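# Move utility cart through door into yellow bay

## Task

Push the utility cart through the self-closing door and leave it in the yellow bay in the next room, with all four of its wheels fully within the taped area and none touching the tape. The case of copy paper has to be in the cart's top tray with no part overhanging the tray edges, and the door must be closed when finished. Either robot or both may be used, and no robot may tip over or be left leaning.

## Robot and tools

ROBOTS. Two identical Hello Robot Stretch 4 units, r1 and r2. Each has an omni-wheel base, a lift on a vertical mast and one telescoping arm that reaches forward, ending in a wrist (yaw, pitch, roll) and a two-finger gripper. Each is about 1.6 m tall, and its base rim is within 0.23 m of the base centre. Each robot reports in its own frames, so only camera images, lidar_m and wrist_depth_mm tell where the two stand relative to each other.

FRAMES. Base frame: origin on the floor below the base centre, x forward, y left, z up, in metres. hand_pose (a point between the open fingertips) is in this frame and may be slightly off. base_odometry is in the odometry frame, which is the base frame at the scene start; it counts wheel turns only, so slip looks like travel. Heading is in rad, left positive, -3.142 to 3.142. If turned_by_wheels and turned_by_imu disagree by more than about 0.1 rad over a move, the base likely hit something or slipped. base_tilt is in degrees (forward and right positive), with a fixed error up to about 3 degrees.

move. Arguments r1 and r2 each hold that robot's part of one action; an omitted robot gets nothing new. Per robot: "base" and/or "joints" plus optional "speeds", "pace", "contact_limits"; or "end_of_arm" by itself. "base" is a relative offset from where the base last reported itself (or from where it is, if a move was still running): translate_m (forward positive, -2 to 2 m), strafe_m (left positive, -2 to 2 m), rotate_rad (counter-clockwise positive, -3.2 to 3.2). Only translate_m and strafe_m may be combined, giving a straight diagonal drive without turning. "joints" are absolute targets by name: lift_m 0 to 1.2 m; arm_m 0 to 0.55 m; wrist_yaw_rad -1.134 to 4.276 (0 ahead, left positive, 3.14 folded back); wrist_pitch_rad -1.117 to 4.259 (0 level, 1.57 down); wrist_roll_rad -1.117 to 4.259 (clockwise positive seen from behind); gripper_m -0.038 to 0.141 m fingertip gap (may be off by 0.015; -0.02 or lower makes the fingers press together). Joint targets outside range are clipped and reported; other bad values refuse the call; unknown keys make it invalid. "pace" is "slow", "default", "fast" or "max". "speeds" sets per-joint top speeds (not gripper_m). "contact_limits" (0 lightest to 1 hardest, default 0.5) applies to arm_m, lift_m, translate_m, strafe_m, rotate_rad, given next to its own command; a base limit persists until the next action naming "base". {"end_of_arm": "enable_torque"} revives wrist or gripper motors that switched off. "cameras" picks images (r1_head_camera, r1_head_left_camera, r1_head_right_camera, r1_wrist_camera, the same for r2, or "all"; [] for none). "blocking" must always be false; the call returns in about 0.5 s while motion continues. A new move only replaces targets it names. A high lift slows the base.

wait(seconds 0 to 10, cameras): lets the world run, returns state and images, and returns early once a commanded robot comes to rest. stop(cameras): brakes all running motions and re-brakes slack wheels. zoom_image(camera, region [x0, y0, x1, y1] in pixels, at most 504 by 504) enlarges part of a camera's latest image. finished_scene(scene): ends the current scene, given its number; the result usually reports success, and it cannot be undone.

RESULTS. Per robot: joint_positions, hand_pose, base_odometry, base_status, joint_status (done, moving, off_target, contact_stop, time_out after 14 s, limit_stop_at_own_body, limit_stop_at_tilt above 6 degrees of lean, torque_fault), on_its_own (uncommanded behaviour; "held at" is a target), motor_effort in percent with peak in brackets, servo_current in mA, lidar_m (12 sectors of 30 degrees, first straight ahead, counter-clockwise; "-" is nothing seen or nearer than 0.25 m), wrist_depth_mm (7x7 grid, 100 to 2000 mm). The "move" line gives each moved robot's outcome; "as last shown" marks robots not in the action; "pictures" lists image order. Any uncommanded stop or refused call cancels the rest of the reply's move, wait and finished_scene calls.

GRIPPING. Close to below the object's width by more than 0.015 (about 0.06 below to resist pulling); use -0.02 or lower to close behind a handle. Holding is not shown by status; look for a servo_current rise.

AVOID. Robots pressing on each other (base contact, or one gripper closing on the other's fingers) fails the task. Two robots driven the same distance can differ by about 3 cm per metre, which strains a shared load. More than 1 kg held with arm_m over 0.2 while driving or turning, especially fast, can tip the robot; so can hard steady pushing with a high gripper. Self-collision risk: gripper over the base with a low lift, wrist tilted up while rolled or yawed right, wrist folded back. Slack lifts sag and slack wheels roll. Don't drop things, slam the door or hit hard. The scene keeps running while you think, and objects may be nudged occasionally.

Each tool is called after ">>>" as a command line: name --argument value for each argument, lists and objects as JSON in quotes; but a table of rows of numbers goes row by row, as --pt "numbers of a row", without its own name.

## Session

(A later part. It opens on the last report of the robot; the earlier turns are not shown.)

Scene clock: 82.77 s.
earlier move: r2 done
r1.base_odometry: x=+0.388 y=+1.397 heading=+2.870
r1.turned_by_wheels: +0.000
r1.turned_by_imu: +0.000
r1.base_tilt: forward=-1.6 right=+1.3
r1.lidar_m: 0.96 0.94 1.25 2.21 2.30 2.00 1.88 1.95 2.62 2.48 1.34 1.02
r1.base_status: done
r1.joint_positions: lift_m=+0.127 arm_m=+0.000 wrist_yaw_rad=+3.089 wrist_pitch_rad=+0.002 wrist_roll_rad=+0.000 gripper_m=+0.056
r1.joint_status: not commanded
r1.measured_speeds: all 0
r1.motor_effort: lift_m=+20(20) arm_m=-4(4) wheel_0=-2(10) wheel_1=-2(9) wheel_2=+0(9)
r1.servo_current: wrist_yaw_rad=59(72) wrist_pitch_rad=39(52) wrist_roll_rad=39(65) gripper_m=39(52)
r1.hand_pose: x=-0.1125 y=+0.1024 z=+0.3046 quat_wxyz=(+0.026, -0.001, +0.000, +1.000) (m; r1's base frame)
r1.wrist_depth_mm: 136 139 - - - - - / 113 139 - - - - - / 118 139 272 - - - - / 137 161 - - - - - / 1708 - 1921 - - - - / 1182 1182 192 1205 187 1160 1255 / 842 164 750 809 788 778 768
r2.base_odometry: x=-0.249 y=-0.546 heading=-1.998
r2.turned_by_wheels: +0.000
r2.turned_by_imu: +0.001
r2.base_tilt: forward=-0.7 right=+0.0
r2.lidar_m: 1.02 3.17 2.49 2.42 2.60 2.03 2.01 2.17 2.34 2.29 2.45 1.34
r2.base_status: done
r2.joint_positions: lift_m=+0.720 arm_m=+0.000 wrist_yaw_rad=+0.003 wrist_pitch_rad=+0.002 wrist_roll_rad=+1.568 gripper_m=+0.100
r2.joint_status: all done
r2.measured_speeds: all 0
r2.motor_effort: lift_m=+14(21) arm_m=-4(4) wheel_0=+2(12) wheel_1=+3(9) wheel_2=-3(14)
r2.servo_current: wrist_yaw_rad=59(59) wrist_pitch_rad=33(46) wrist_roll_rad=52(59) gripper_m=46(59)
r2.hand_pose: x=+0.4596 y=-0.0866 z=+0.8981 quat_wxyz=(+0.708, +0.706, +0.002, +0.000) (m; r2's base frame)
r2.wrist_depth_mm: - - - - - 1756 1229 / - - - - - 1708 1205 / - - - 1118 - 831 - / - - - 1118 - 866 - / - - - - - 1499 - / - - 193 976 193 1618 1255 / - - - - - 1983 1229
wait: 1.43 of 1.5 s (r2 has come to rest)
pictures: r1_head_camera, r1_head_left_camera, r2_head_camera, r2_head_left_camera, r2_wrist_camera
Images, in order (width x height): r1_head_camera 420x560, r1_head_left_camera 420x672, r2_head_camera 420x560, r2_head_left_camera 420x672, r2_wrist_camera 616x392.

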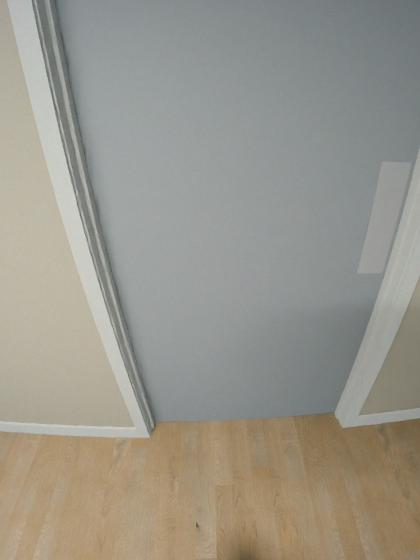

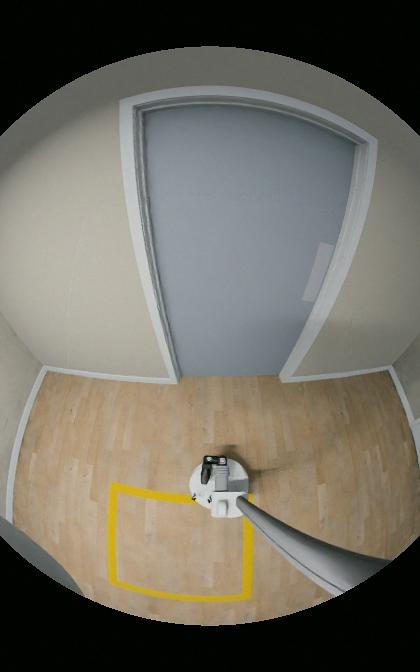

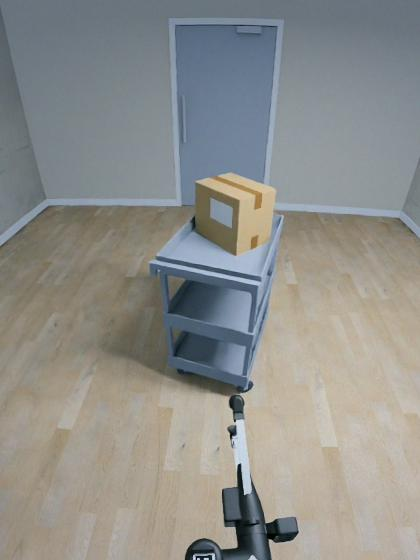

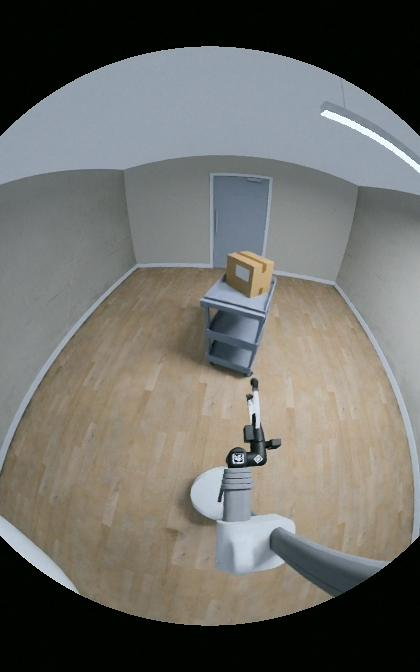

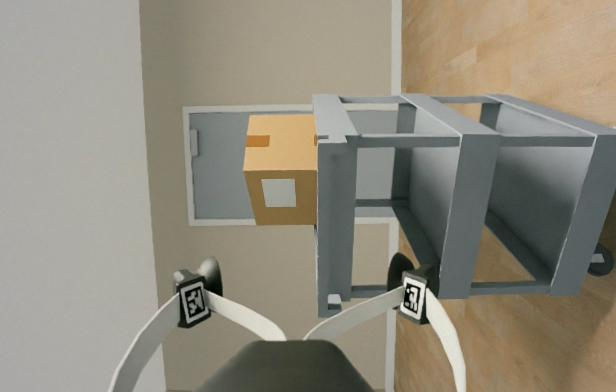

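>>> move --blocking false --r1 '{"base":{"strafe_m":-0.24}}' --r2 '{"base":{"rotate_rad":-0.33},"joints":{"lift_m":0.69}}' --cameras '[]'

>>> wait --seconds 1 --cameras '[]'

>>> wait --seconds 1 --cameras '[]'

>>> move --blocking false --r2 '{"base":{"strafe_m":0.4}}' --cameras '[]'

>>> wait --seconds 3 --cameras '["r2_head_camera","r2_wrist_camera","r1_head_left_camera"]'

>>> zoom_image --camera "r2_head_camera" --region '[120, 150, 320, 420]'

Scene clock: 109.13 s.
move: r1 moving; r2 moving
r1.base_odometry: x=+0.398 y=+1.432 heading=+2.870
r1.turned_by_wheels: +0.000
r1.turned_by_imu: +0.000
r1.base_tilt: forward=-1.6 right=+1.2
r1.lidar_m: 0.96 0.98 1.23 2.24 2.32 1.99 1.88 1.96 2.60 2.44 1.35 1.02
r1.base_status: strafe_m moving
r1.joint_positions: lift_m=+0.127 arm_m=+0.000 wrist_yaw_rad=+3.089 wrist_pitch_rad=+0.002 wrist_roll_rad=+0.000 gripper_m=+0.056
r1.joint_status: not commanded
r1.measured_speeds: translate_m=+0.000 strafe_m=-0.139 rotate_rad=+0.001 lift_m=+0.000 arm_m=+0.000 wrist_yaw_rad=+0.000 wrist_pitch_rad=+0.000 wrist_roll_rad=+0.000
r1.motor_effort: lift_m=+20(20) arm_m=-4(4) wheel_0=+9(12) wheel_1=-9(10) wheel_2=+1(1)
r1.servo_current: wrist_yaw_rad=52(59) wrist_pitch_rad=46(46) wrist_roll_rad=39(72) gripper_m=39(46)
r1.hand_pose: x=-0.1125 y=+0.1024 z=+0.3046 quat_wxyz=(+0.026, -0.001, +0.000, +1.000) (m; r1's base frame)
r1.wrist_depth_mm: 136 139 - - - - - / 114 139 - - - - - / 118 140 271 - - - - / 137 162 - - - - - / 1661 - 1921 - - - - / 1182 1182 191 1182 187 1138 1229 / 842 741 750 798 798 768 768
r2.base_odometry: x=-0.249 y=-0.546 heading=-2.232
r2.turned_by_wheels: -0.234
r2.turned_by_imu: -0.227
r2.base_tilt: forward=-0.7 right=+0.1
r2.lidar_m: 1.02 1.13 2.65 2.41 2.46 2.22 1.97 2.04 2.47 2.28 2.32 2.95
r2.base_status: rotate_rad moving
r2.joint_positions: lift_m=+0.693 arm_m=+0.000 wrist_yaw_rad=+0.003 wrist_pitch_rad=+0.002 wrist_roll_rad=+1.568 gripper_m=+0.100
r2.joint_status: lift_m moving
r2.measured_speeds: translate_m=+0.000 strafe_m=+0.000 rotate_rad=-0.650 lift_m=-0.044 arm_m=+0.000 wrist_yaw_rad=-0.006 wrist_pitch_rad=+0.000 wrist_roll_rad=+0.000
r2.motor_effort: lift_m=+15(17) arm_m=-4(4) wheel_0=+5(9) wheel_1=+4(11) wheel_2=+5(11)
r2.servo_current: wrist_yaw_rad=46(52) wrist_pitch_rad=39(46) wrist_roll_rad=46(59) gripper_m=52(52)
r2.hand_pose: x=+0.4595 y=-0.0867 z=+0.8706 quat_wxyz=(+0.708, +0.706, +0.001, +0.000) (m; r2's base frame)
r2.wrist_depth_mm: - - - - - 1756 1182 / - - - - - 1708 1182 / - - - - - 1756 1205 / - - - - - 1537 1138 / - - - 1138 - 854 - / - - 193 866 192 - - / - - - - - 1661 -
pictures: none
No camera images: "cameras" was empty.

Scene clock: 109.73 s.
earlier move: r1 moving; r2 done
r1.base_odometry: x=+0.432 y=+1.556 heading=+2.870
r1.turned_by_wheels: +0.000
r1.turned_by_imu: -0.001
r1.base_tilt: forward=-1.6 right=+1.3
r1.lidar_m: 0.97 1.02 1.24 2.37 2.45 1.98 1.89 1.96 2.44 2.32 1.35 1.03
r1.base_status: strafe_m moving
r1.joint_positions: lift_m=+0.127 arm_m=+0.000 wrist_yaw_rad=+3.089 wrist_pitch_rad=+0.002 wrist_roll_rad=+0.000 gripper_m=+0.056
r1.joint_status: not commanded
r1.measured_speeds: translate_m=+0.000 strafe_m=-0.213 rotate_rad=+0.000 lift_m=+0.000 arm_m=+0.000 wrist_yaw_rad=+0.000 wrist_pitch_rad=+0.000 wrist_roll_rad=+0.000
r1.motor_effort: lift_m=+20(20) arm_m=-4(4) wheel_0=+3(12) wheel_1=-1(10) wheel_2=+0(2)
r1.servo_current: wrist_yaw_rad=39(59) wrist_pitch_rad=39(52) wrist_roll_rad=46(72) gripper_m=39(46)
r1.hand_pose: x=-0.1125 y=+0.1024 z=+0.3046 quat_wxyz=(+0.026, -0.001, +0.000, +1.000) (m; r1's base frame)
r1.wrist_depth_mm: 136 139 - - - - - / 113 139 - - - - - / 117 140 263 - - - - / 137 160 - - - - - / 1661 - 1921 - - - - / 1182 1182 192 1160 188 1138 1160 / 854 750 759 788 798 768 820
r2.base_odometry: x=-0.249 y=-0.546 heading=-2.327
r2.turned_by_wheels: -0.095
r2.turned_by_imu: -0.093
r2.base_tilt: forward=-0.7 right=+0.0
r2.lidar_m: 1.03 1.07 2.79 2.41 2.45 2.25 2.00 2.03 2.41 2.30 2.30 2.74
r2.base_status: done
r2.joint_positions: lift_m=+0.690 arm_m=+0.000 wrist_yaw_rad=+0.003 wrist_pitch_rad=+0.002 wrist_roll_rad=+1.568 gripper_m=+0.100
r2.joint_status: all done
r2.measured_speeds: all 0
r2.motor_effort: lift_m=+14(17) arm_m=-4(4) wheel_0=+3(9) wheel_1=+3(11) wheel_2=+5(11)
r2.servo_current: wrist_yaw_rad=46(52) wrist_pitch_rad=46(46) wrist_roll_rad=52(59) gripper_m=46(52)
r2.hand_pose: x=+0.4595 y=-0.0867 z=+0.8681 quat_wxyz=(+0.708, +0.706, +0.001, +0.000) (m; r2's base frame)
r2.wrist_depth_mm: - - - - - 1708 1205 / - - - - - 1756 1205 / - - - - - 1708 1229 / - - - - - 1808 1182 / - - - - - 1430 1160 / - - 193 842 193 - - / - - - - - - -
wait: 0.60 of 1 s (r2 has come to rest)
pictures: none
No camera images: "cameras" was empty.

Scene clock: 110.73 s.
earlier move: r1 moving
r1.base_odometry: x=+0.453 y=+1.628 heading=+2.870
r1.turned_by_wheels: +0.000
r1.turned_by_imu: +0.000
r1.base_tilt: forward=-1.6 right=+1.2
r1.lidar_m: 0.98 1.00 1.25 2.44 2.54 1.99 1.88 1.97 2.38 2.24 1.32 0.97
r1.base_status: strafe_m moving
r1.joint_positions: lift_m=+0.127 arm_m=+0.000 wrist_yaw_rad=+3.089 wrist_pitch_rad=+0.002 wrist_roll_rad=+0.000 gripper_m=+0.056
r1.joint_status: not commanded
r1.measured_speeds: all 0
r1.motor_effort: lift_m=+20(20) arm_m=-4(4) wheel_0=+2(12) wheel_1=-1(10) wheel_2=+0(2)
r1.servo_current: wrist_yaw_rad=52(72) wrist_pitch_rad=52(52) wrist_roll_rad=52(72) gripper_m=39(46)
r1.hand_pose: x=-0.1125 y=+0.1024 z=+0.3046 quat_wxyz=(+0.026, -0.001, +0.000, +1.000) (m; r1's base frame)
r1.wrist_depth_mm: 136 138 - - - - - / 112 139 - - - - - / 116 139 258 - - - - / 136 158 289 - - - - / 1661 - 1863 - - - - / 1182 1205 194 1182 188 1138 1138 / 842 750 759 798 798 778 831
r2.base_odometry: x=-0.249 y=-0.546 heading=-2.327
r2.turned_by_wheels: +0.000
r2.turned_by_imu: +0.000
r2.base_tilt: forward=-0.7 right=+0.0
r2.lidar_m: 1.03 1.07 2.79 2.41 2.46 2.28 1.98 2.01 2.38 2.29 2.31 2.74
r2.base_status: done
r2.joint_positions: lift_m=+0.690 arm_m=+0.000 wrist_yaw_rad=+0.003 wrist_pitch_rad=+0.002 wrist_roll_rad=+1.568 gripper_m=+0.100
r2.joint_status: all done
r2.measured_speeds: all 0
r2.motor_effort: lift_m=+14(17) arm_m=-4(4) wheel_0=+3(9) wheel_1=+2(11) wheel_2=+5(11)
r2.servo_current: wrist_yaw_rad=46(59) wrist_pitch_rad=39(52) wrist_roll_rad=52(59) gripper_m=46(52)
r2.hand_pose: x=+0.4595 y=-0.0867 z=+0.8681 quat_wxyz=(+0.708, +0.706, +0.001, +0.000) (m; r2's base frame)
r2.wrist_depth_mm: - - - - - 1708 1160 / - - - - - 1756 1205 / - - - - - 1708 1182 / - - - - - 1756 1205 / - - - - - 1430 1138 / - - 193 842 192 - - / - - - - - - -
wait: 1.00 s; no rest
pictures: none
No camera images: "cameras" was empty.

Scene clock: 111.23 s.
earlier move: r1 done
move: r2 moving
r1.base_odometry: x=+0.453 y=+1.628 heading=+2.870
r1.turned_by_wheels: +0.000
r1.turned_by_imu: +0.000
r1.base_tilt: forward=-1.6 right=+1.3
r1.lidar_m: 0.96 1.03 1.24 2.45 2.51 1.96 1.88 1.95 2.38 2.24 1.32 0.98
r1.base_status: done
r1.joint_positions: lift_m=+0.127 arm_m=+0.000 wrist_yaw_rad=+3.089 wrist_pitch_rad=+0.002 wrist_roll_rad=+0.000 gripper_m=+0.056
r1.joint_status: not commanded
r1.measured_speeds: all 0
r1.motor_effort: lift_m=+20(20) arm_m=-4(4) wheel_0=+3(3) wheel_1=-1(1) wheel_2=+0(0)
r1.servo_current: wrist_yaw_rad=52(65) wrist_pitch_rad=46(52) wrist_roll_rad=39(59) gripper_m=33(46)
r1.hand_pose: x=-0.1125 y=+0.1024 z=+0.3046 quat_wxyz=(+0.026, -0.001, +0.000, +1.000) (m; r1's base frame)
r1.wrist_depth_mm: 136 138 - - - - - / 112 139 - - - - - / 116 140 258 - - - - / 136 158 290 - - - - / 1708 - 1921 - - - - / 1182 1182 193 1205 187 1138 1118 / 842 750 750 798 778 778 820
r2.base_odometry: x=-0.222 y=-0.571 heading=-2.327
r2.turned_by_wheels: +0.000
r2.turned_by_imu: +0.000
r2.base_tilt: forward=-0.6 right=+0.1
r2.lidar_m: 1.00 1.07 2.76 2.38 2.39 2.28 2.00 2.00 2.41 2.33 2.34 2.75
r2.base_status: strafe_m moving
r2.joint_positions: lift_m=+0.690 arm_m=+0.000 wrist_yaw_rad=+0.003 wrist_pitch_rad=+0.002 wrist_roll_rad=+1.568 gripper_m=+0.100
r2.joint_status: not commanded
r2.measured_speeds: translate_m=+0.002 strafe_m=+0.141 rotate_rad=-0.009 lift_m=+0.000 arm_m=+0.000 wrist_yaw_rad=+0.000 wrist_pitch_rad=+0.000 wrist_roll_rad=+0.000
r2.motor_effort: lift_m=+14(14) arm_m=-4(4) wheel_0=-11(13) wheel_1=+10(11) wheel_2=+0(3)
r2.servo_current: wrist_yaw_rad=46(52) wrist_pitch_rad=39(46) wrist_roll_rad=65(65) gripper_m=52(52)
r2.hand_pose: x=+0.4595 y=-0.0867 z=+0.8681 quat_wxyz=(+0.708, +0.706, +0.001, +0.000) (m; r2's base frame)
r2.wrist_depth_mm: - - - - - 1708 1182 / - - - - - 1708 1205 / - - - - - 1708 1205 / - - - - - 1756 1205 / - - - - - 1430 1160 / - - 193 842 193 - - / - - - - - - -
pictures: none
No camera images: "cameras" was empty.

Scene clock: 113.40 s.
earlier move: r2 done
r1.base_odometry: x=+0.453 y=+1.628 heading=+2.870
r1.turned_by_wheels: +0.000
r1.turned_by_imu: +0.000
r1.base_tilt: forward=-1.6 right=+1.3
r1.lidar_m: 0.96 0.98 1.26 2.46 2.53 1.99 1.88 1.95 2.39 2.25 1.33 0.98
r1.base_status: done
r1.joint_positions: lift_m=+0.127 arm_m=+0.000 wrist_yaw_rad=+3.089 wrist_pitch_rad=+0.002 wrist_roll_rad=+0.000 gripper_m=+0.056
r1.joint_status: not commanded
r1.measured_speeds: all 0
r1.motor_effort: lift_m=+20(20) arm_m=-4(4) wheel_0=+3(3) wheel_1=-1(1) wheel_2=+0(0)
r1.servo_current: wrist_yaw_rad=52(65) wrist_pitch_rad=39(52) wrist_roll_rad=33(72) gripper_m=39(46)
r1.hand_pose: x=-0.1125 y=+0.1024 z=+0.3046 quat_wxyz=(+0.026, -0.001, +0.000, +1.000) (m; r1's base frame)
r1.wrist_depth_mm: 136 138 - - - - - / 112 139 - - - - - / 116 139 257 - - - - / 137 158 290 - - - - / 1708 - 1983 - - - - / 1182 1205 194 1182 187 1160 1138 / 842 759 759 798 788 778 842
r2.base_odometry: x=+0.042 y=-0.820 heading=-2.327
r2.turned_by_wheels: +0.000
r2.turned_by_imu: +0.001
r2.base_tilt: forward=-0.7 right=+0.1
r2.lidar_m: 1.02 3.71 2.37 2.03 2.05 2.39 2.09 2.09 2.49 2.68 2.67 1.03
r2.base_status: done
r2.joint_positions: lift_m=+0.690 arm_m=+0.000 wrist_yaw_rad=+0.003 wrist_pitch_rad=+0.002 wrist_roll_rad=+1.568 gripper_m=+0.100
r2.joint_status: not commanded
r2.measured_speeds: all 0
r2.motor_effort: lift_m=+15(15) arm_m=-4(4) wheel_0=-2(13) wheel_1=+2(13) wheel_2=+0(3)
r2.servo_current: wrist_yaw_rad=39(59) wrist_pitch_rad=33(46) wrist_roll_rad=39(65) gripper_m=52(59)
r2.hand_pose: x=+0.4595 y=-0.0867 z=+0.8680 quat_wxyz=(+0.708, +0.706, +0.001, +0.000) (m; r2's base frame)
r2.wrist_depth_mm: - - - - - 1708 1182 / - - - - - 1756 1182 / - - - 1138 - 842 - / - - - 1042 - 854 - / - - - 1138 - 866 - / - - 193 820 193 1537 1205 / - - - - - 1921 1182
wait: 2.17 of 3 s (r2 has come to rest)
pictures: r1_head_left_camera, r2_head_camera, r2_wrist_camera
Images, in order (width x height): r1_head_left_camera 420x672, r2_head_camera 420x560, r2_wrist_camera 616x392.

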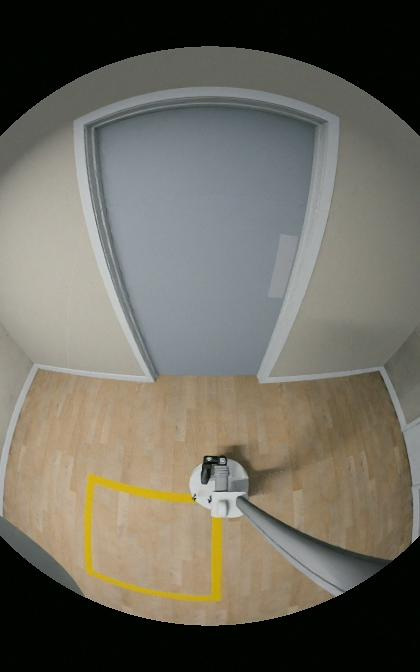

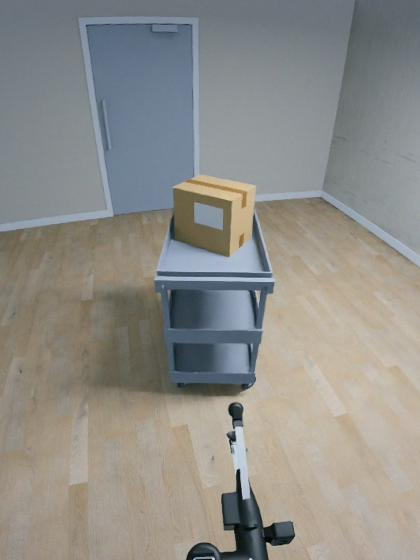

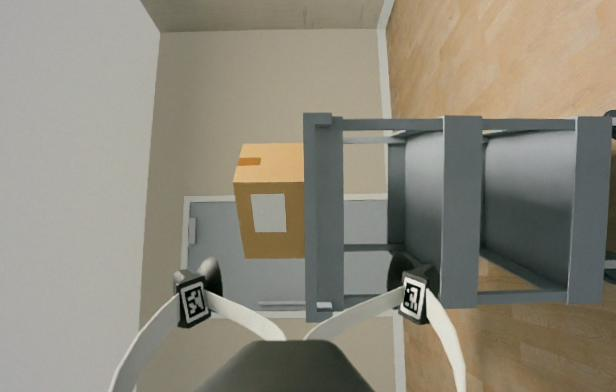

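Scaled by 1.867 from the camera's 420x560 image, which has a finer 1200x1600 frame.

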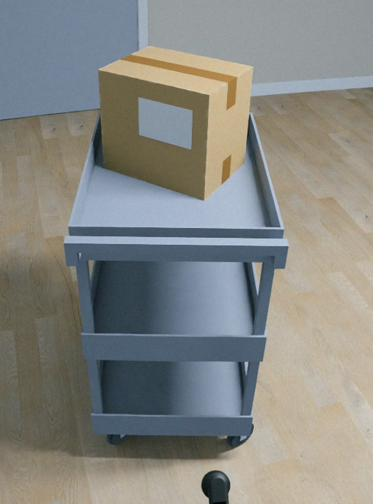

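>>> zoom_image --camera "r2_wrist_camera" --region '[220, 90, 420, 330]'

>>> zoom_image --camera "r2_head_camera" --region '[145, 250, 285, 350]'

Scaled by 2.100.

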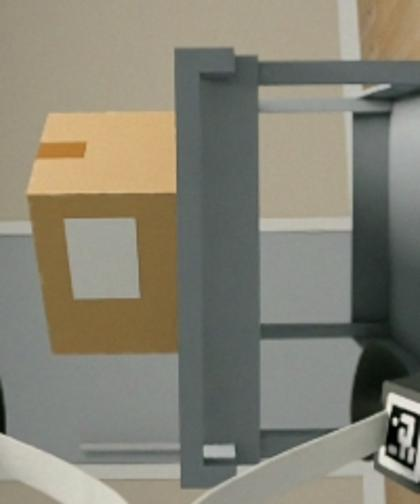

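Scaled by 3.600 from the camera's 420x560 image, which has a finer 1200x1600 frame.

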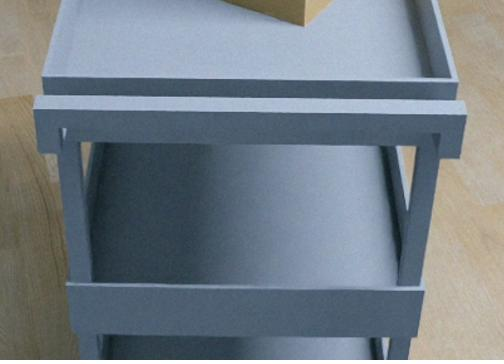

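>>> move --blocking false --r2 '{"base":{"translate_m":0.3},"joints":{"lift_m":0.677}}' --cameras '[]'

>>> wait --seconds 3 --cameras '["r2_head_camera","r2_wrist_camera"]'

>>> zoom_image --camera "r2_head_camera" --region '[130, 280, 300, 450]'

Scene clock: 131.53 s.
move: r2 moving
r1: as last shown
r1.lidar_m: 0.96 1.01 1.25 2.45 2.51 2.01 1.87 1.97 2.37 2.27 1.36 0.97
r1.motor_effort: lift_m=+20(20) arm_m=-4(4) wheel_0=+2(3) wheel_1=-1(1) wheel_2=+0(0)
r1.servo_current: wrist_yaw_rad=52(59) wrist_pitch_rad=46(52) wrist_roll_rad=33(59) gripper_m=46(46)
r1.wrist_depth_mm: 136 138 - - - - - / 112 138 - - - - - / 116 139 259 - - - - / 137 158 290 - - - - / 1661 - 1983 - - - - / 1182 1205 193 1205 187 1160 1138 / 854 750 750 798 778 778 809
r2.base_odometry: x=+0.021 y=-0.843 heading=-2.327
r2.turned_by_wheels: +0.000
r2.turned_by_imu: +0.001
r2.base_tilt: forward=-0.6 right=+0.0
r2.lidar_m: 0.99 3.68 2.37 2.05 2.05 2.41 2.10 2.12 2.53 2.67 2.70 1.03
r2.base_status: translate_m moving
r2.joint_positions: lift_m=+0.677 arm_m=+0.000 wrist_yaw_rad=+0.003 wrist_pitch_rad=+0.002 wrist_roll_rad=+1.568 gripper_m=+0.100
r2.joint_status: lift_m moving
r2.measured_speeds: translate_m=+0.121 strafe_m=-0.001 rotate_rad=-0.003 lift_m=+0.000 arm_m=+0.000 wrist_yaw_rad=+0.000 wrist_pitch_rad=+0.000 wrist_roll_rad=+0.000
r2.motor_effort: lift_m=+15(17) arm_m=-4(4) wheel_0=+10(10) wheel_1=+6(9) wheel_2=-12(13)
r2.servo_current: wrist_yaw_rad=59(59) wrist_pitch_rad=39(46) wrist_roll_rad=46(52) gripper_m=46(59)
r2.hand_pose: x=+0.4595 y=-0.0867 z=+0.8551 quat_wxyz=(+0.708, +0.706, +0.001, +0.000) (m; r2's base frame)
r2.wrist_depth_mm: - - - - - 1661 1182 / - - - - - 1708 1182 / - - - 1118 - 809 - / - - - 820 - 1336 - / - - - 1138 - 831 - / - - 193 831 193 1537 1182 / - - - - - 1863 1182
pictures: none
No camera images: "cameras" was empty.

Scene clock: 133.50 s.
earlier move: r2 done
r1.base_odometry: x=+0.453 y=+1.628 heading=+2.870
r1.turned_by_wheels: +0.000
r1.turned_by_imu: +0.000
r1.base_tilt: forward=-1.6 right=+1.3
r1.lidar_m: 0.97 1.01 1.27 2.45 2.51 1.98 1.87 1.96 2.37 2.25 1.36 0.99
r1.base_status: not commanded
r1.joint_positions: lift_m=+0.127 arm_m=+0.000 wrist_yaw_rad=+3.089 wrist_pitch_rad=+0.002 wrist_roll_rad=+0.000 gripper_m=+0.056
r1.joint_status: not commanded
r1.measured_speeds: all 0
r1.motor_effort: lift_m=+20(20) arm_m=-4(4) wheel_0=+2(3) wheel_1=-1(1) wheel_2=+0(0)
r1.servo_current: wrist_yaw_rad=46(65) wrist_pitch_rad=46(52) wrist_roll_rad=52(78) gripper_m=39(46)
r1.hand_pose: x=-0.1125 y=+0.1024 z=+0.3046 quat_wxyz=(+0.026, -0.001, +0.000, +1.000) (m; r1's base frame)
r1.wrist_depth_mm: 136 138 - - - - - / 112 139 - - - - - / 116 140 257 - - - - / 137 159 290 - - - - / 1708 - 1983 - - - - / 1182 1205 194 1205 187 1160 1138 / 842 750 759 798 788 768 809
r2.base_odometry: x=-0.164 y=-1.039 heading=-2.327
r2.turned_by_wheels: +0.000
r2.turned_by_imu: +0.000
r2.base_tilt: forward=-0.7 right=+0.1
r2.lidar_m: 0.70 3.36 2.44 2.13 2.10 2.58 2.37 2.36 2.83 2.61 2.62 0.75
r2.base_status: done
r2.joint_positions: lift_m=+0.677 arm_m=+0.000 wrist_yaw_rad=+0.003 wrist_pitch_rad=+0.002 wrist_roll_rad=+1.568 gripper_m=+0.100
r2.joint_status: all done
r2.measured_speeds: all 0
r2.motor_effort: lift_m=+14(17) arm_m=-3(4) wheel_0=+3(10) wheel_1=+3(9) wheel_2=-3(14)
r2.servo_current: wrist_yaw_rad=46(59) wrist_pitch_rad=39(46) wrist_roll_rad=59(59) gripper_m=52(59)
r2.hand_pose: x=+0.4595 y=-0.0867 z=+0.8551 quat_wxyz=(+0.708, +0.706, +0.001, +0.000) (m; r2's base frame)
r2.wrist_depth_mm: - - - - - 1661 1160 / - - - 539 - 1397 798 / - - - 544 - 544 539 / - - 809 554 - 554 549 / - - 891 559 - 564 559 / - - 193 559 194 564 564 / - - - - - 1756 1060
wait: 1.97 of 3 s (r2 has come to rest)
pictures: r2_head_camera, r2_wrist_camera
Images, in order (width x height): r2_head_camera 420x560, r2_wrist_camera 616x392.

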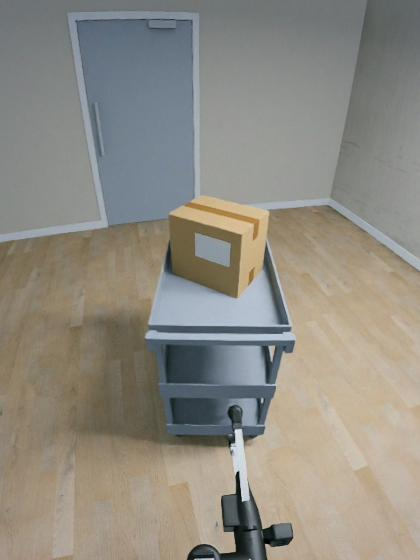

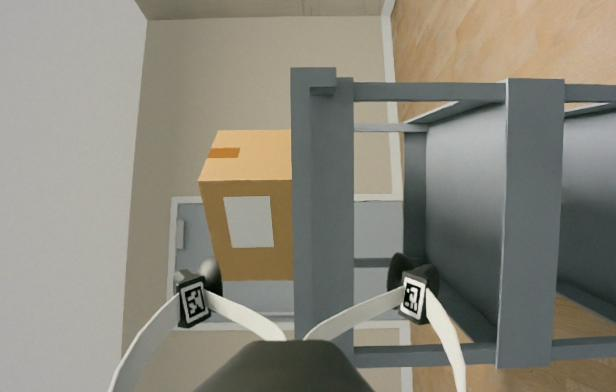

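Scaled by 2.965 from the camera's 420x560 image, which has a finer 1200x1600 frame.

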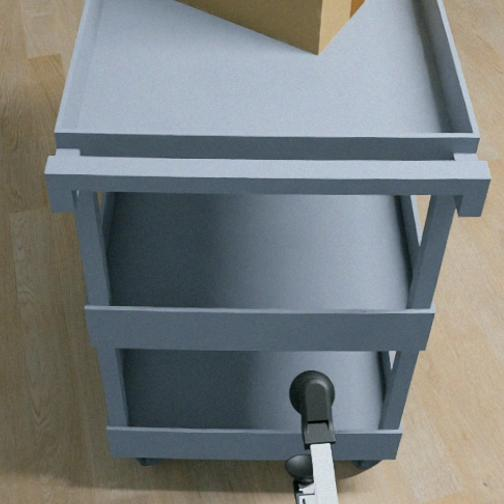

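>>> move --blocking false --r2 '{"joints":{"arm_m":0.27},"contact_limits":{"arm_m":0.0},"pace":"default"}' --cameras '[]'

>>> wait --seconds 2.5 --cameras '["r2_head_camera","r2_wrist_camera"]'

>>> zoom_image --camera "r2_head_camera" --region '[130, 280, 300, 450]'

Scene clock: 150.90 s.
move: r2 moving
r1: as last shown
r1.lidar_m: 0.96 1.01 1.26 2.45 2.55 1.98 1.85 1.97 2.38 2.25 1.35 0.99
r1.motor_effort: lift_m=+20(20) arm_m=-4(4) wheel_0=+3(3) wheel_1=-1(1) wheel_2=+0(0)
r1.servo_current: wrist_yaw_rad=46(52) wrist_pitch_rad=39(46) wrist_roll_rad=46(59) gripper_m=39(46)
r1.wrist_depth_mm: 136 138 - - - - - / 112 139 - - - - - / 116 140 258 - - - - / 136 158 290 - - - - / 1661 - 1983 - - - - / 1182 1205 193 1205 186 1160 1118 / 854 759 750 798 778 768 809
r2.base_odometry: x=-0.164 y=-1.039 heading=-2.327
r2.turned_by_wheels: +0.000
r2.turned_by_imu: +0.000
r2.base_tilt: forward=-0.7 right=+0.0
r2.lidar_m: 0.70 3.36 2.42 2.12 2.09 2.56 2.38 2.40 2.85 2.62 2.62 0.75
r2.base_status: not commanded
r2.joint_positions: lift_m=+0.677 arm_m=+0.051 wrist_yaw_rad=+0.003 wrist_pitch_rad=+0.002 wrist_roll_rad=+1.568 gripper_m=+0.100
r2.joint_status: arm_m moving
r2.measured_speeds: translate_m=+0.000 strafe_m=+0.000 rotate_rad=+0.000 lift_m=+0.000 arm_m=+0.195 wrist_yaw_rad=+0.000 wrist_pitch_rad=+0.000 wrist_roll_rad=+0.001
r2.motor_effort: lift_m=+14(14) arm_m=+1(10) wheel_0=+2(3) wheel_1=+4(4) wheel_2=-3(3)
r2.servo_current: wrist_yaw_rad=39(52) wrist_pitch_rad=46(46) wrist_roll_rad=46(52) gripper_m=52(59)
r2.contact_limits: arm_m 0
r2.hand_pose: x=+0.5100 y=-0.0867 z=+0.8551 quat_wxyz=(+0.708, +0.706, +0.001, +0.000) (m; r2's base frame)
r2.wrist_depth_mm: - - - - - 1708 1205 / - - - 496 - 1464 508 / - - - 504 - - 504 / - - 750 512 - - 508 / - - 831 517 - - 517 / - - 194 521 193 - 525 / - - - - - 544 530
pictures: none
No camera images: "cameras" was empty.

Scene clock: 152.33 s.
earlier move: r2 done
r1.base_odometry: x=+0.453 y=+1.628 heading=+2.870
r1.turned_by_wheels: +0.000
r1.turned_by_imu: +0.000
r1.base_tilt: forward=-1.6 right=+1.3
r1.lidar_m: 0.96 0.99 1.25 2.46 2.56 1.96 1.88 1.97 2.37 2.26 1.34 0.99
r1.base_status: not commanded
r1.joint_positions: lift_m=+0.127 arm_m=+0.000 wrist_yaw_rad=+3.089 wrist_pitch_rad=+0.002 wrist_roll_rad=+0.000 gripper_m=+0.056
r1.joint_status: not commanded
r1.measured_speeds: all 0
r1.motor_effort: lift_m=+20(20) arm_m=-4(4) wheel_0=+2(3) wheel_1=-1(1) wheel_2=+0(0)
r1.servo_current: wrist_yaw_rad=59(65) wrist_pitch_rad=46(52) wrist_roll_rad=46(65) gripper_m=46(46)
r1.hand_pose: x=-0.1125 y=+0.1024 z=+0.3046 quat_wxyz=(+0.026, -0.001, +0.000, +1.000) (m; r1's base frame)
r1.wrist_depth_mm: 136 138 - - - - - / 112 139 - - - - - / 116 139 257 - - - - / 137 159 290 - - - - / 1756 - 1983 - - - - / 1182 1229 194 1182 188 1160 1138 / 842 741 750 798 788 768 809
r2.base_odometry: x=-0.164 y=-1.039 heading=-2.327
r2.turned_by_wheels: +0.000
r2.turned_by_imu: +0.000
r2.base_tilt: forward=-0.7 right=+0.1
r2.lidar_m: 0.72 3.37 2.42 2.12 2.10 2.57 2.38 2.37 2.85 2.62 2.63 0.75
r2.base_status: not commanded
r2.joint_positions: lift_m=+0.677 arm_m=+0.270 wrist_yaw_rad=+0.003 wrist_pitch_rad=+0.002 wrist_roll_rad=+1.568 gripper_m=+0.100
r2.joint_status: all done
r2.measured_speeds: all 0
r2.motor_effort: lift_m=+14(14) arm_m=+7(14) wheel_0=+3(3) wheel_1=+4(4) wheel_2=-3(3)
r2.servo_current: wrist_yaw_rad=39(65) wrist_pitch_rad=39(46) wrist_roll_rad=46(59) gripper_m=52(59)
r2.contact_limits: arm_m 0
r2.hand_pose: x=+0.7293 y=-0.0867 z=+0.8551 quat_wxyz=(+0.708, +0.706, +0.001, +0.000) (m; r2's base frame)
r2.wrist_depth_mm: - - - 268 273 1397 294 / - - - 218 276 1661 - / - - 585 221 279 - - / - - 517 224 283 - - / - - 564 285 286 - - / - - 195 229 193 - - / - - - - - 1863 -
wait: 1.43 of 2.5 s (r2 has come to rest)
pictures: r2_head_camera, r2_wrist_camera
Images, in order (width x height): r2_head_camera 420x560, r2_wrist_camera 616x392.

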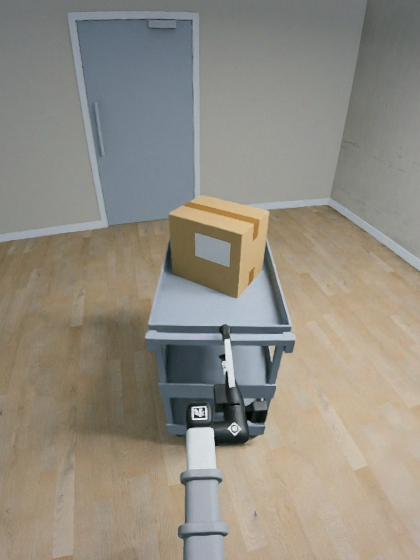

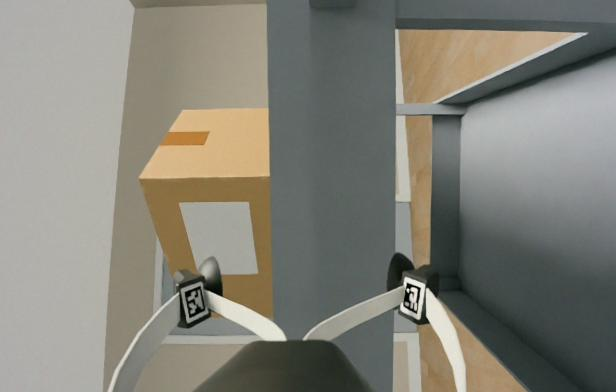

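Scaled by 2.965 from the camera's 420x560 image, which has a finer 1200x1600 frame.

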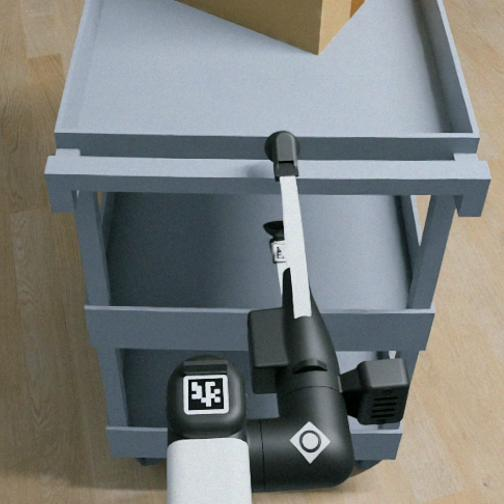

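>>> move --blocking false --r2 '{"joints":{"arm_m":0.302,"lift_m":0.682},"contact_limits":{"arm_m":0.0}}' --cameras '[]'

>>> wait --seconds 1 --cameras '[]'

>>> move --blocking false --r2 '{"joints":{"gripper_m":-0.03}}' --cameras '[]'

>>> wait --seconds 1.5 --cameras '["r2_head_camera","r2_wrist_camera"]'

>>> zoom_image --camera "r2_head_camera" --region '[130, 280, 300, 450]'

Scene clock: 162.30 s.
move: r2 moving
r1: as last shown
r1.lidar_m: 0.97 1.00 1.26 2.45 2.51 1.97 1.87 1.94 2.40 2.25 1.35 0.98
r1.servo_current: wrist_yaw_rad=39(65) wrist_pitch_rad=46(46) wrist_roll_rad=46(65) gripper_m=33(52)
r1.wrist_depth_mm: 136 138 - - - - - / 112 139 - - - - - / 116 139 259 - - - - / 137 158 289 - - - - / 1661 - 1983 - - - - / 1182 1182 193 1205 187 1138 1138 / 842 750 759 809 798 768 809
r2.base_odometry: x=-0.164 y=-1.039 heading=-2.327
r2.turned_by_wheels: +0.000
r2.turned_by_imu: +0.000
r2.base_tilt: forward=-0.7 right=+0.1
r2.lidar_m: 0.73 3.38 2.44 2.12 2.10 2.56 2.39 2.40 2.85 2.61 2.63 0.76
r2.base_status: not commanded
r2.joint_positions: lift_m=+0.682 arm_m=+0.301 wrist_yaw_rad=+0.003 wrist_pitch_rad=+0.002 wrist_roll_rad=+1.568 gripper_m=+0.100
r2.joint_status: lift_m moving; arm_m moving
r2.measured_speeds: translate_m=+0.000 strafe_m=+0.000 rotate_rad=+0.000 lift_m=+0.000 arm_m=+0.032 wrist_yaw_rad=+0.000 wrist_pitch_rad=+0.000 wrist_roll_rad=+0.000
r2.motor_effort: lift_m=+23(24) arm_m=+11(11) wheel_0=+3(3) wheel_1=+4(4) wheel_2=-3(3)
r2.servo_current: wrist_yaw_rad=46(52) wrist_pitch_rad=39(46) wrist_roll_rad=52(52) gripper_m=46(52)
r2.contact_limits: arm_m 0
r2.hand_pose: x=+0.7605 y=-0.0867 z=+0.8595 quat_wxyz=(+0.708, +0.706, +0.001, +0.000) (m; r2's base frame)
r2.wrist_depth_mm: - - - 185 242 1661 1160 / - - - 187 247 1708 - / - - 549 248 249 842 - / - - 488 193 251 866 - / - - 535 195 255 854 - / - - 195 198 193 - - / - - - - - 1808 -
pictures: none
No camera images: "cameras" was empty.

Scene clock: 162.63 s.
earlier move: r2 done
r1.base_odometry: x=+0.453 y=+1.628 heading=+2.870
r1.turned_by_wheels: +0.000
r1.turned_by_imu: +0.000
r1.base_tilt: forward=-1.6 right=+1.3
r1.lidar_m: 0.95 0.99 1.27 2.44 2.51 1.99 1.86 1.97 2.39 2.26 1.34 0.99
r1.base_status: not commanded
r1.joint_positions: lift_m=+0.127 arm_m=+0.000 wrist_yaw_rad=+3.089 wrist_pitch_rad=+0.002 wrist_roll_rad=+0.000 gripper_m=+0.056
r1.joint_status: not commanded
r1.measured_speeds: all 0
r1.motor_effort: lift_m=+20(20) arm_m=-4(4) wheel_0=+3(3) wheel_1=-1(1) wheel_2=+0(0)
r1.servo_current: wrist_yaw_rad=59(65) wrist_pitch_rad=46(46) wrist_roll_rad=59(65) gripper_m=39(52)
r1.hand_pose: x=-0.1125 y=+0.1024 z=+0.3046 quat_wxyz=(+0.026, -0.001, +0.000, +1.000) (m; r1's base frame)
r1.wrist_depth_mm: 136 138 - - - - - / 112 139 - - - - - / 116 139 258 - - - - / 136 158 290 - - - - / 1708 - 1863 - - - - / 1160 1182 193 1182 187 1160 1138 / 831 759 759 809 798 768 809
r2.base_odometry: x=-0.164 y=-1.039 heading=-2.327
r2.turned_by_wheels: +0.000
r2.turned_by_imu: +0.000
r2.base_tilt: forward=-0.7 right=+0.1
r2.lidar_m: 0.70 3.40 2.43 2.12 2.12 2.56 2.38 2.38 2.83 2.61 2.62 0.73
r2.base_status: not commanded
r2.joint_positions: lift_m=+0.682 arm_m=+0.302 wrist_yaw_rad=+0.003 wrist_pitch_rad=+0.002 wrist_roll_rad=+1.568 gripper_m=+0.100
r2.joint_status: all done
r2.measured_speeds: all 0
r2.motor_effort: lift_m=+21(24) arm_m=+7(11) wheel_0=+3(3) wheel_1=+3(4) wheel_2=-3(3)
r2.servo_current: wrist_yaw_rad=39(52) wrist_pitch_rad=33(46) wrist_roll_rad=52(52) gripper_m=52(52)
r2.contact_limits: arm_m 0
r2.hand_pose: x=+0.7613 y=-0.0867 z=+0.8595 quat_wxyz=(+0.708, +0.706, +0.001, +0.000) (m; r2's base frame)
r2.wrist_depth_mm: - - - 184 241 1708 1160 / - - - 186 243 1661 - / - - 549 246 248 831 - / - - 484 191 251 854 - / - - 530 194 254 866 - / - - 195 196 194 - - / - - - - - 1863 -
wait: 0.33 of 1 s (r2 has come to rest)
pictures: none
No camera images: "cameras" was empty.

Scene clock: 163.13 s.
move: r2 moving
r1: as last shown
r1.lidar_m: 0.95 0.98 1.24 2.45 2.54 1.98 1.85 1.97 2.40 2.26 1.35 0.97
r1.motor_effort: lift_m=+20(20) arm_m=-4(4) wheel_0=+2(3) wheel_1=-1(1) wheel_2=+0(0)
r1.servo_current: wrist_yaw_rad=52(59) wrist_pitch_rad=46(46) wrist_roll_rad=46(52) gripper_m=46(52)
r1.wrist_depth_mm: 136 138 - - - - - / 112 139 - - - - - / 116 140 258 - - - - / 136 158 289 - - - - / 1708 - 1921 - - - - / 1182 1182 193 1182 187 1160 1118 / 842 759 759 788 788 778 831
r2.base_odometry: x=-0.164 y=-1.039 heading=-2.327
r2.turned_by_wheels: +0.000
r2.turned_by_imu: +0.000
r2.base_tilt: forward=-0.7 right=+0.1
r2.lidar_m: 0.73 3.37 2.43 2.14 2.10 2.56 2.38 2.39 2.82 2.60 2.60 0.75
r2.base_status: not commanded
r2.joint_positions: lift_m=+0.682 arm_m=+0.302 wrist_yaw_rad=+0.003 wrist_pitch_rad=+0.002 wrist_roll_rad=+1.568 gripper_m=+0.083
r2.joint_status: gripper_m moving
r2.measured_speeds: all 0
r2.motor_effort: lift_m=+21(21) arm_m=+7(7) wheel_0=+3(3) wheel_1=+3(4) wheel_2=-3(3)
r2.servo_current: wrist_yaw_rad=52(59) wrist_pitch_rad=39(46) wrist_roll_rad=52(52) gripper_m=117(117)
r2.contact_limits: arm_m 0
r2.hand_pose: x=+0.7613 y=-0.0867 z=+0.8595 quat_wxyz=(+0.708, +0.706, +0.001, +0.000) (m; r2's base frame)
r2.wrist_depth_mm: - - - 183 241 1708 1160 / - - - 186 244 1708 - / - - 544 248 247 842 - / - - 484 191 251 842 - / - - 530 195 253 866 - / - - 197 196 191 - - / - - - - - 1863 -
pictures: none
No camera images: "cameras" was empty.

Scene clock: 164.63 s.
earlier move: r2 done
r1.base_odometry: x=+0.453 y=+1.628 heading=+2.870
r1.turned_by_wheels: +0.000
r1.turned_by_imu: +0.000
r1.base_tilt: forward=-1.6 right=+1.3
r1.lidar_m: 0.97 0.98 1.24 2.45 2.53 1.99 1.85 1.96 2.37 2.26 1.33 0.97
r1.base_status: not commanded
r1.joint_positions: lift_m=+0.127 arm_m=+0.000 wrist_yaw_rad=+3.089 wrist_pitch_rad=+0.002 wrist_roll_rad=+0.000 gripper_m=+0.056
r1.joint_status: not commanded
r1.measured_speeds: all 0
r1.motor_effort: lift_m=+20(20) arm_m=-4(4) wheel_0=+2(3) wheel_1=-1(1) wheel_2=+0(0)
r1.servo_current: wrist_yaw_rad=52(65) wrist_pitch_rad=46(52) wrist_roll_rad=39(72) gripper_m=46(52)
r1.hand_pose: x=-0.1125 y=+0.1024 z=+0.3046 quat_wxyz=(+0.026, -0.001, +0.000, +1.000) (m; r1's base frame)
r1.wrist_depth_mm: 136 138 - - - - - / 112 139 - - - - - / 116 139 258 - - - - / 136 158 289 - - - - / 1618 - 1921 - - - - / 1182 1182 193 1205 187 1138 1118 / 842 759 750 809 778 778 809
r2.base_odometry: x=-0.164 y=-1.039 heading=-2.327
r2.turned_by_wheels: +0.000
r2.turned_by_imu: +0.000
r2.base_tilt: forward=-0.6 right=+0.1
r2.lidar_m: 0.71 3.41 2.41 2.12 2.10 2.53 2.38 2.40 2.84 2.63 2.65 0.76
r2.base_status: not commanded
r2.joint_positions: lift_m=+0.682 arm_m=+0.302 wrist_yaw_rad=+0.003 wrist_pitch_rad=+0.002 wrist_roll_rad=+1.568 gripper_m=-0.028
r2.joint_status: all done
r2.measured_speeds: all 0
r2.motor_effort: lift_m=+21(21) arm_m=+4(7) wheel_0=+3(3) wheel_1=+4(4) wheel_2=-1(3)
r2.servo_current: wrist_yaw_rad=52(65) wrist_pitch_rad=39(52) wrist_roll_rad=46(59) gripper_m=130(293)
r2.contact_limits: arm_m 0
r2.hand_pose: x=+0.7615 y=-0.0867 z=+0.8595 quat_wxyz=(+0.708, +0.706, +0.001, +0.000) (m; r2's base frame)
r2.wrist_depth_mm: - - - 170 227 1661 1255 / - - - 173 230 798 - / - - 525 176 235 831 - / - - 473 178 237 842 - / - - 535 181 241 854 - / - - 182 183 178 - - / - - - - - 1618 -
wait: 1.50 s; at rest by 1.47 s
pictures: r2_head_camera, r2_wrist_camera
Images, in order (width x height): r2_head_camera 420x560, r2_wrist_camera 616x392.

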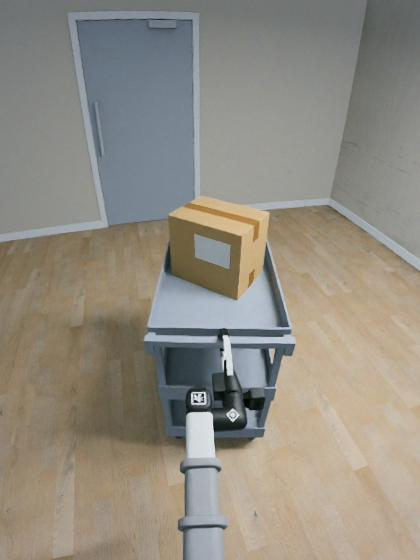

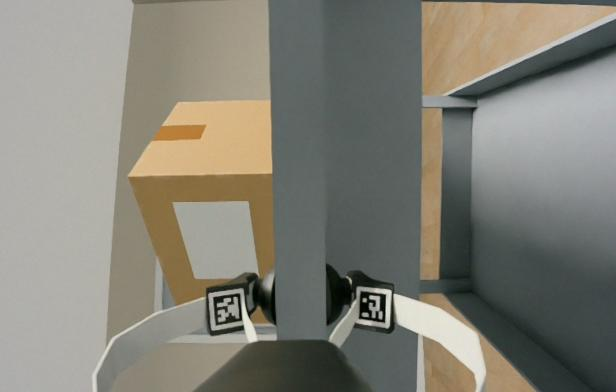

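Scaled by 2.965 from the camera's 420x560 image, which has a finer 1200x1600 frame.

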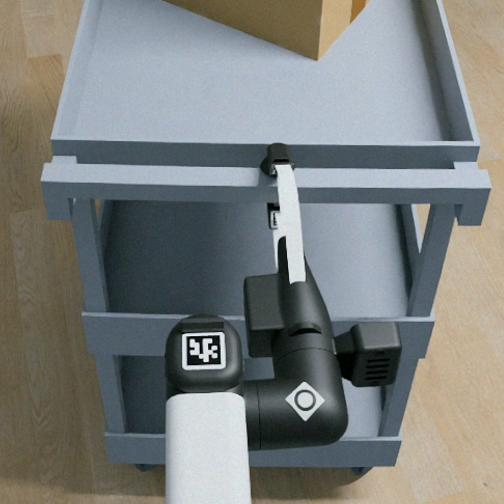

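>>> move --blocking false --r2 '{"base":{"translate_m":-0.9},"joints":{"arm_m":0.15},"pace":"slow"}' --cameras '[]'

>>> wait --seconds 4 --cameras '["r2_head_camera"]'

>>> wait --seconds 7 --cameras '["r2_head_camera","r2_wrist_camera","r2_head_left_camera"]'

Scene clock: 185.10 s.
move: r2 moving
r1: as last shown
r1.base_tilt: forward=-1.6 right=+1.2
r1.lidar_m: 0.96 1.02 1.24 2.45 2.53 1.97 1.89 1.96 2.37 2.24 1.35 0.96
r1.servo_current: wrist_yaw_rad=46(65) wrist_pitch_rad=46(46) wrist_roll_rad=39(59) gripper_m=46(46)
r1.wrist_depth_mm: 136 138 - - - - - / 112 139 - - - - - / 116 140 259 - - - - / 137 158 289 - - - - / 1661 - 1921 - - - - / 1182 1182 193 1205 187 1138 1160 / 842 768 750 809 798 778 820
r2.base_odometry: x=-0.155 y=-1.030 heading=-2.326
r2.turned_by_wheels: +0.001
r2.turned_by_imu: +0.001
r2.base_tilt: forward=-0.6 right=+0.0
r2.lidar_m: 0.69 3.37 2.41 2.13 2.09 2.55 2.36 2.37 2.84 2.62 2.64 0.72
r2.base_status: translate_m moving
r2.joint_positions: lift_m=+0.682 arm_m=+0.290 wrist_yaw_rad=+0.004 wrist_pitch_rad=+0.002 wrist_roll_rad=+1.568 gripper_m=-0.028
r2.joint_status: arm_m moving
r2.measured_speeds: translate_m=-0.048 strafe_m=+0.000 rotate_rad=-0.001 lift_m=+0.000 arm_m=-0.049 wrist_yaw_rad=+0.000 wrist_pitch_rad=+0.000 wrist_roll_rad=+0.000
r2.motor_effort: lift_m=+21(21) arm_m=-10(14) wheel_0=-4(9) wheel_1=-4(7) wheel_2=+14(17)
r2.servo_current: wrist_yaw_rad=46(52) wrist_pitch_rad=33(46) wrist_roll_rad=46(59) gripper_m=137(143)
r2.hand_pose: x=+0.7493 y=-0.0864 z=+0.8595 quat_wxyz=(+0.708, +0.706, +0.002, +0.001) (m; r2's base frame)
r2.wrist_depth_mm: - - - 170 226 1708 1160 / - - - 173 229 1499 - / - - 525 176 234 820 - / - - 477 179 237 831 - / - - 539 181 241 842 - / - - 182 183 179 - - / - - - - - 1618 -
pictures: none
No camera images: "cameras" was empty.

Scene clock: 189.10 s.
earlier move: r2 moving
r1.base_odometry: x=+0.453 y=+1.628 heading=+2.870
r1.turned_by_wheels: +0.000
r1.turned_by_imu: +0.000
r1.base_tilt: forward=-1.6 right=+1.3
r1.lidar_m: 0.95 1.03 1.23 2.44 2.54 1.99 1.88 1.97 2.39 2.24 1.35 0.99
r1.base_status: not commanded
r1.joint_positions: lift_m=+0.127 arm_m=+0.000 wrist_yaw_rad=+3.089 wrist_pitch_rad=+0.002 wrist_roll_rad=+0.000 gripper_m=+0.056
r1.joint_status: not commanded
r1.measured_speeds: all 0
r1.motor_effort: lift_m=+20(20) arm_m=-4(4) wheel_0=+3(3) wheel_1=-1(1) wheel_2=+0(0)
r1.servo_current: wrist_yaw_rad=46(65) wrist_pitch_rad=39(52) wrist_roll_rad=26(72) gripper_m=46(46)
r1.hand_pose: x=-0.1125 y=+0.1024 z=+0.3046 quat_wxyz=(+0.026, -0.001, +0.000, +1.000) (m; r1's base frame)
r1.wrist_depth_mm: 136 138 - - - - - / 112 139 - - - - - / 116 139 258 - - - - / 136 158 289 - - - - / 1708 - 1921 - - - - / 1205 1205 193 1182 187 1160 1118 / 831 750 759 798 809 778 820
r2.base_odometry: x=+0.111 y=-0.748 heading=-2.326
r2.turned_by_wheels: +0.000
r2.turned_by_imu: +0.002
r2.base_tilt: forward=-0.7 right=+0.1
r2.lidar_m: 0.55 0.59 2.31 1.99 2.03 2.28 1.98 1.99 2.40 2.70 2.71 0.58
r2.base_status: translate_m moving
r2.joint_positions: lift_m=+0.682 arm_m=+0.150 wrist_yaw_rad=+0.004 wrist_pitch_rad=+0.002 wrist_roll_rad=+1.568 gripper_m=-0.028
r2.joint_status: all done
r2.measured_speeds: translate_m=-0.099 strafe_m=-0.001 rotate_rad=+0.002 lift_m=+0.000 arm_m=+0.000 wrist_yaw_rad=+0.000 wrist_pitch_rad=+0.000 wrist_roll_rad=+0.000
r2.motor_effort: lift_m=+21(21) arm_m=-8(14) wheel_0=-3(9) wheel_1=-6(7) wheel_2=+10(17)
r2.servo_current: wrist_yaw_rad=52(65) wrist_pitch_rad=39(46) wrist_roll_rad=52(65) gripper_m=117(143)
r2.hand_pose: x=+0.6099 y=-0.0863 z=+0.8595 quat_wxyz=(+0.708, +0.706, +0.002, +0.001) (m; r2's base frame)
r2.wrist_depth_mm: - - - 181 239 1537 1160 / - - - 181 240 1708 517 / - - 597 181 241 842 - / - - 477 181 241 842 - / - - 508 182 241 854 - / - - 182 181 178 854 - / - - - - 242 559 -
wait: 4.00 s; no rest
pictures: r2_head_camera
Images, in order (width x height): r2_head_camera 420x560.

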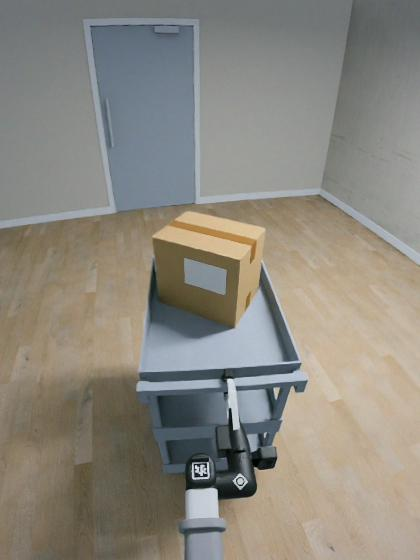

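Scene clock: 194.90 s.
earlier move: r2 done
r1.base_odometry: x=+0.453 y=+1.628 heading=+2.870
r1.turned_by_wheels: +0.000
r1.turned_by_imu: +0.000
r1.base_tilt: forward=-1.5 right=+1.3
r1.lidar_m: 0.96 1.01 1.25 2.45 2.52 2.00 1.88 1.95 2.40 2.24 1.31 0.99
r1.base_status: not commanded
r1.joint_positions: lift_m=+0.127 arm_m=+0.000 wrist_yaw_rad=+3.089 wrist_pitch_rad=+0.002 wrist_roll_rad=+0.000 gripper_m=+0.056
r1.joint_status: not commanded
r1.measured_speeds: all 0
r1.motor_effort: lift_m=+20(20) arm_m=-4(4) wheel_0=+2(3) wheel_1=-1(1) wheel_2=+0(0)
r1.servo_current: wrist_yaw_rad=39(72) wrist_pitch_rad=46(52) wrist_roll_rad=33(72) gripper_m=39(46)
r1.hand_pose: x=-0.1125 y=+0.1024 z=+0.3046 quat_wxyz=(+0.026, -0.001, +0.000, +1.000) (m; r1's base frame)
r1.wrist_depth_mm: 136 138 - - - - - / 112 139 - - - - - / 116 139 258 - - - - / 137 159 291 - - - - / 1661 - 1983 - - - - / 1205 1182 193 1182 188 1160 1138 / 831 750 750 798 778 778 820
r2.base_odometry: x=+0.453 y=-0.384 heading=-2.326
r2.turned_by_wheels: +0.000
r2.turned_by_imu: +0.003
r2.base_tilt: forward=-0.7 right=+0.1
r2.lidar_m: 0.53 0.57 2.19 1.88 1.95 1.72 1.47 1.52 1.79 2.81 2.82 0.58
r2.base_status: done
r2.joint_positions: lift_m=+0.682 arm_m=+0.150 wrist_yaw_rad=+0.004 wrist_pitch_rad=+0.002 wrist_roll_rad=+1.568 gripper_m=-0.028
r2.joint_status: all done
r2.measured_speeds: all 0
r2.motor_effort: lift_m=+21(21) arm_m=-7(14) wheel_0=+0(11) wheel_1=-2(8) wheel_2=+7(17)
r2.servo_current: wrist_yaw_rad=46(65) wrist_pitch_rad=46(46) wrist_roll_rad=59(65) gripper_m=117(143)
r2.hand_pose: x=+0.6098 y=-0.0863 z=+0.8595 quat_wxyz=(+0.708, +0.706, +0.002, +0.001) (m; r2's base frame)
r2.wrist_depth_mm: - - - 191 254 1397 1060 / - - - 190 250 1756 1118 / - - - 187 247 854 - / - - 500 184 245 842 - / - - 488 183 241 820 - / - - 185 181 178 - - / - - 580 - 236 - -
wait: 5.80 of 7 s (r2 has come to rest)
pictures: r2_head_camera, r2_head_left_camera, r2_wrist_camera
Images, in order (width x height): r2_head_camera 420x560, r2_head_left_camera 420x672, r2_wrist_camera 616x392.

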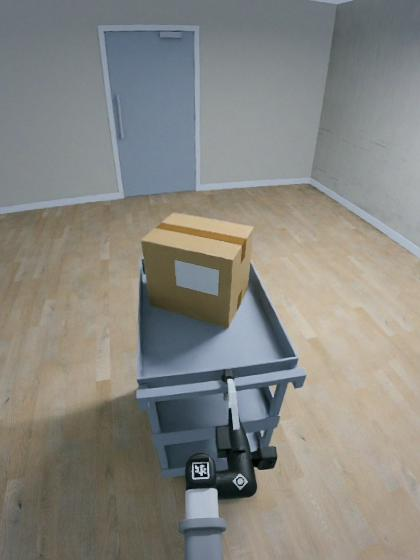

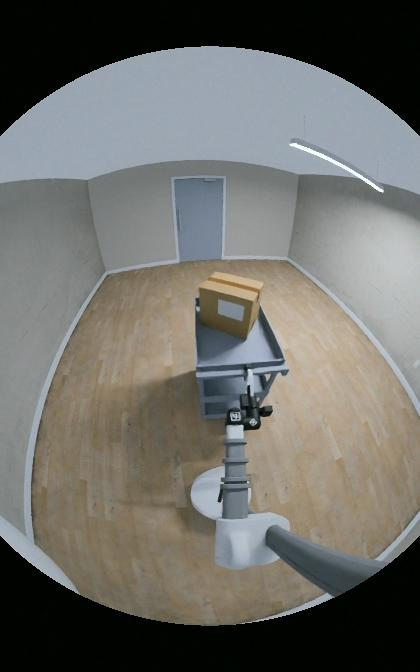

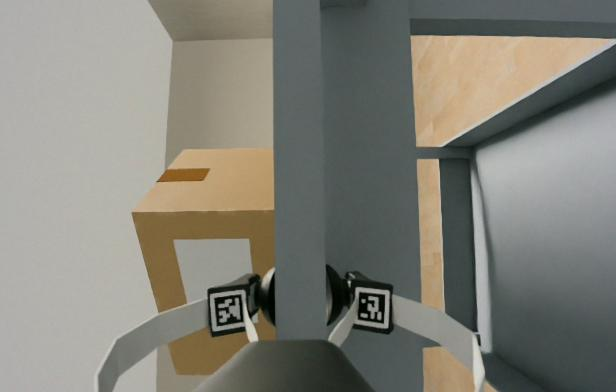

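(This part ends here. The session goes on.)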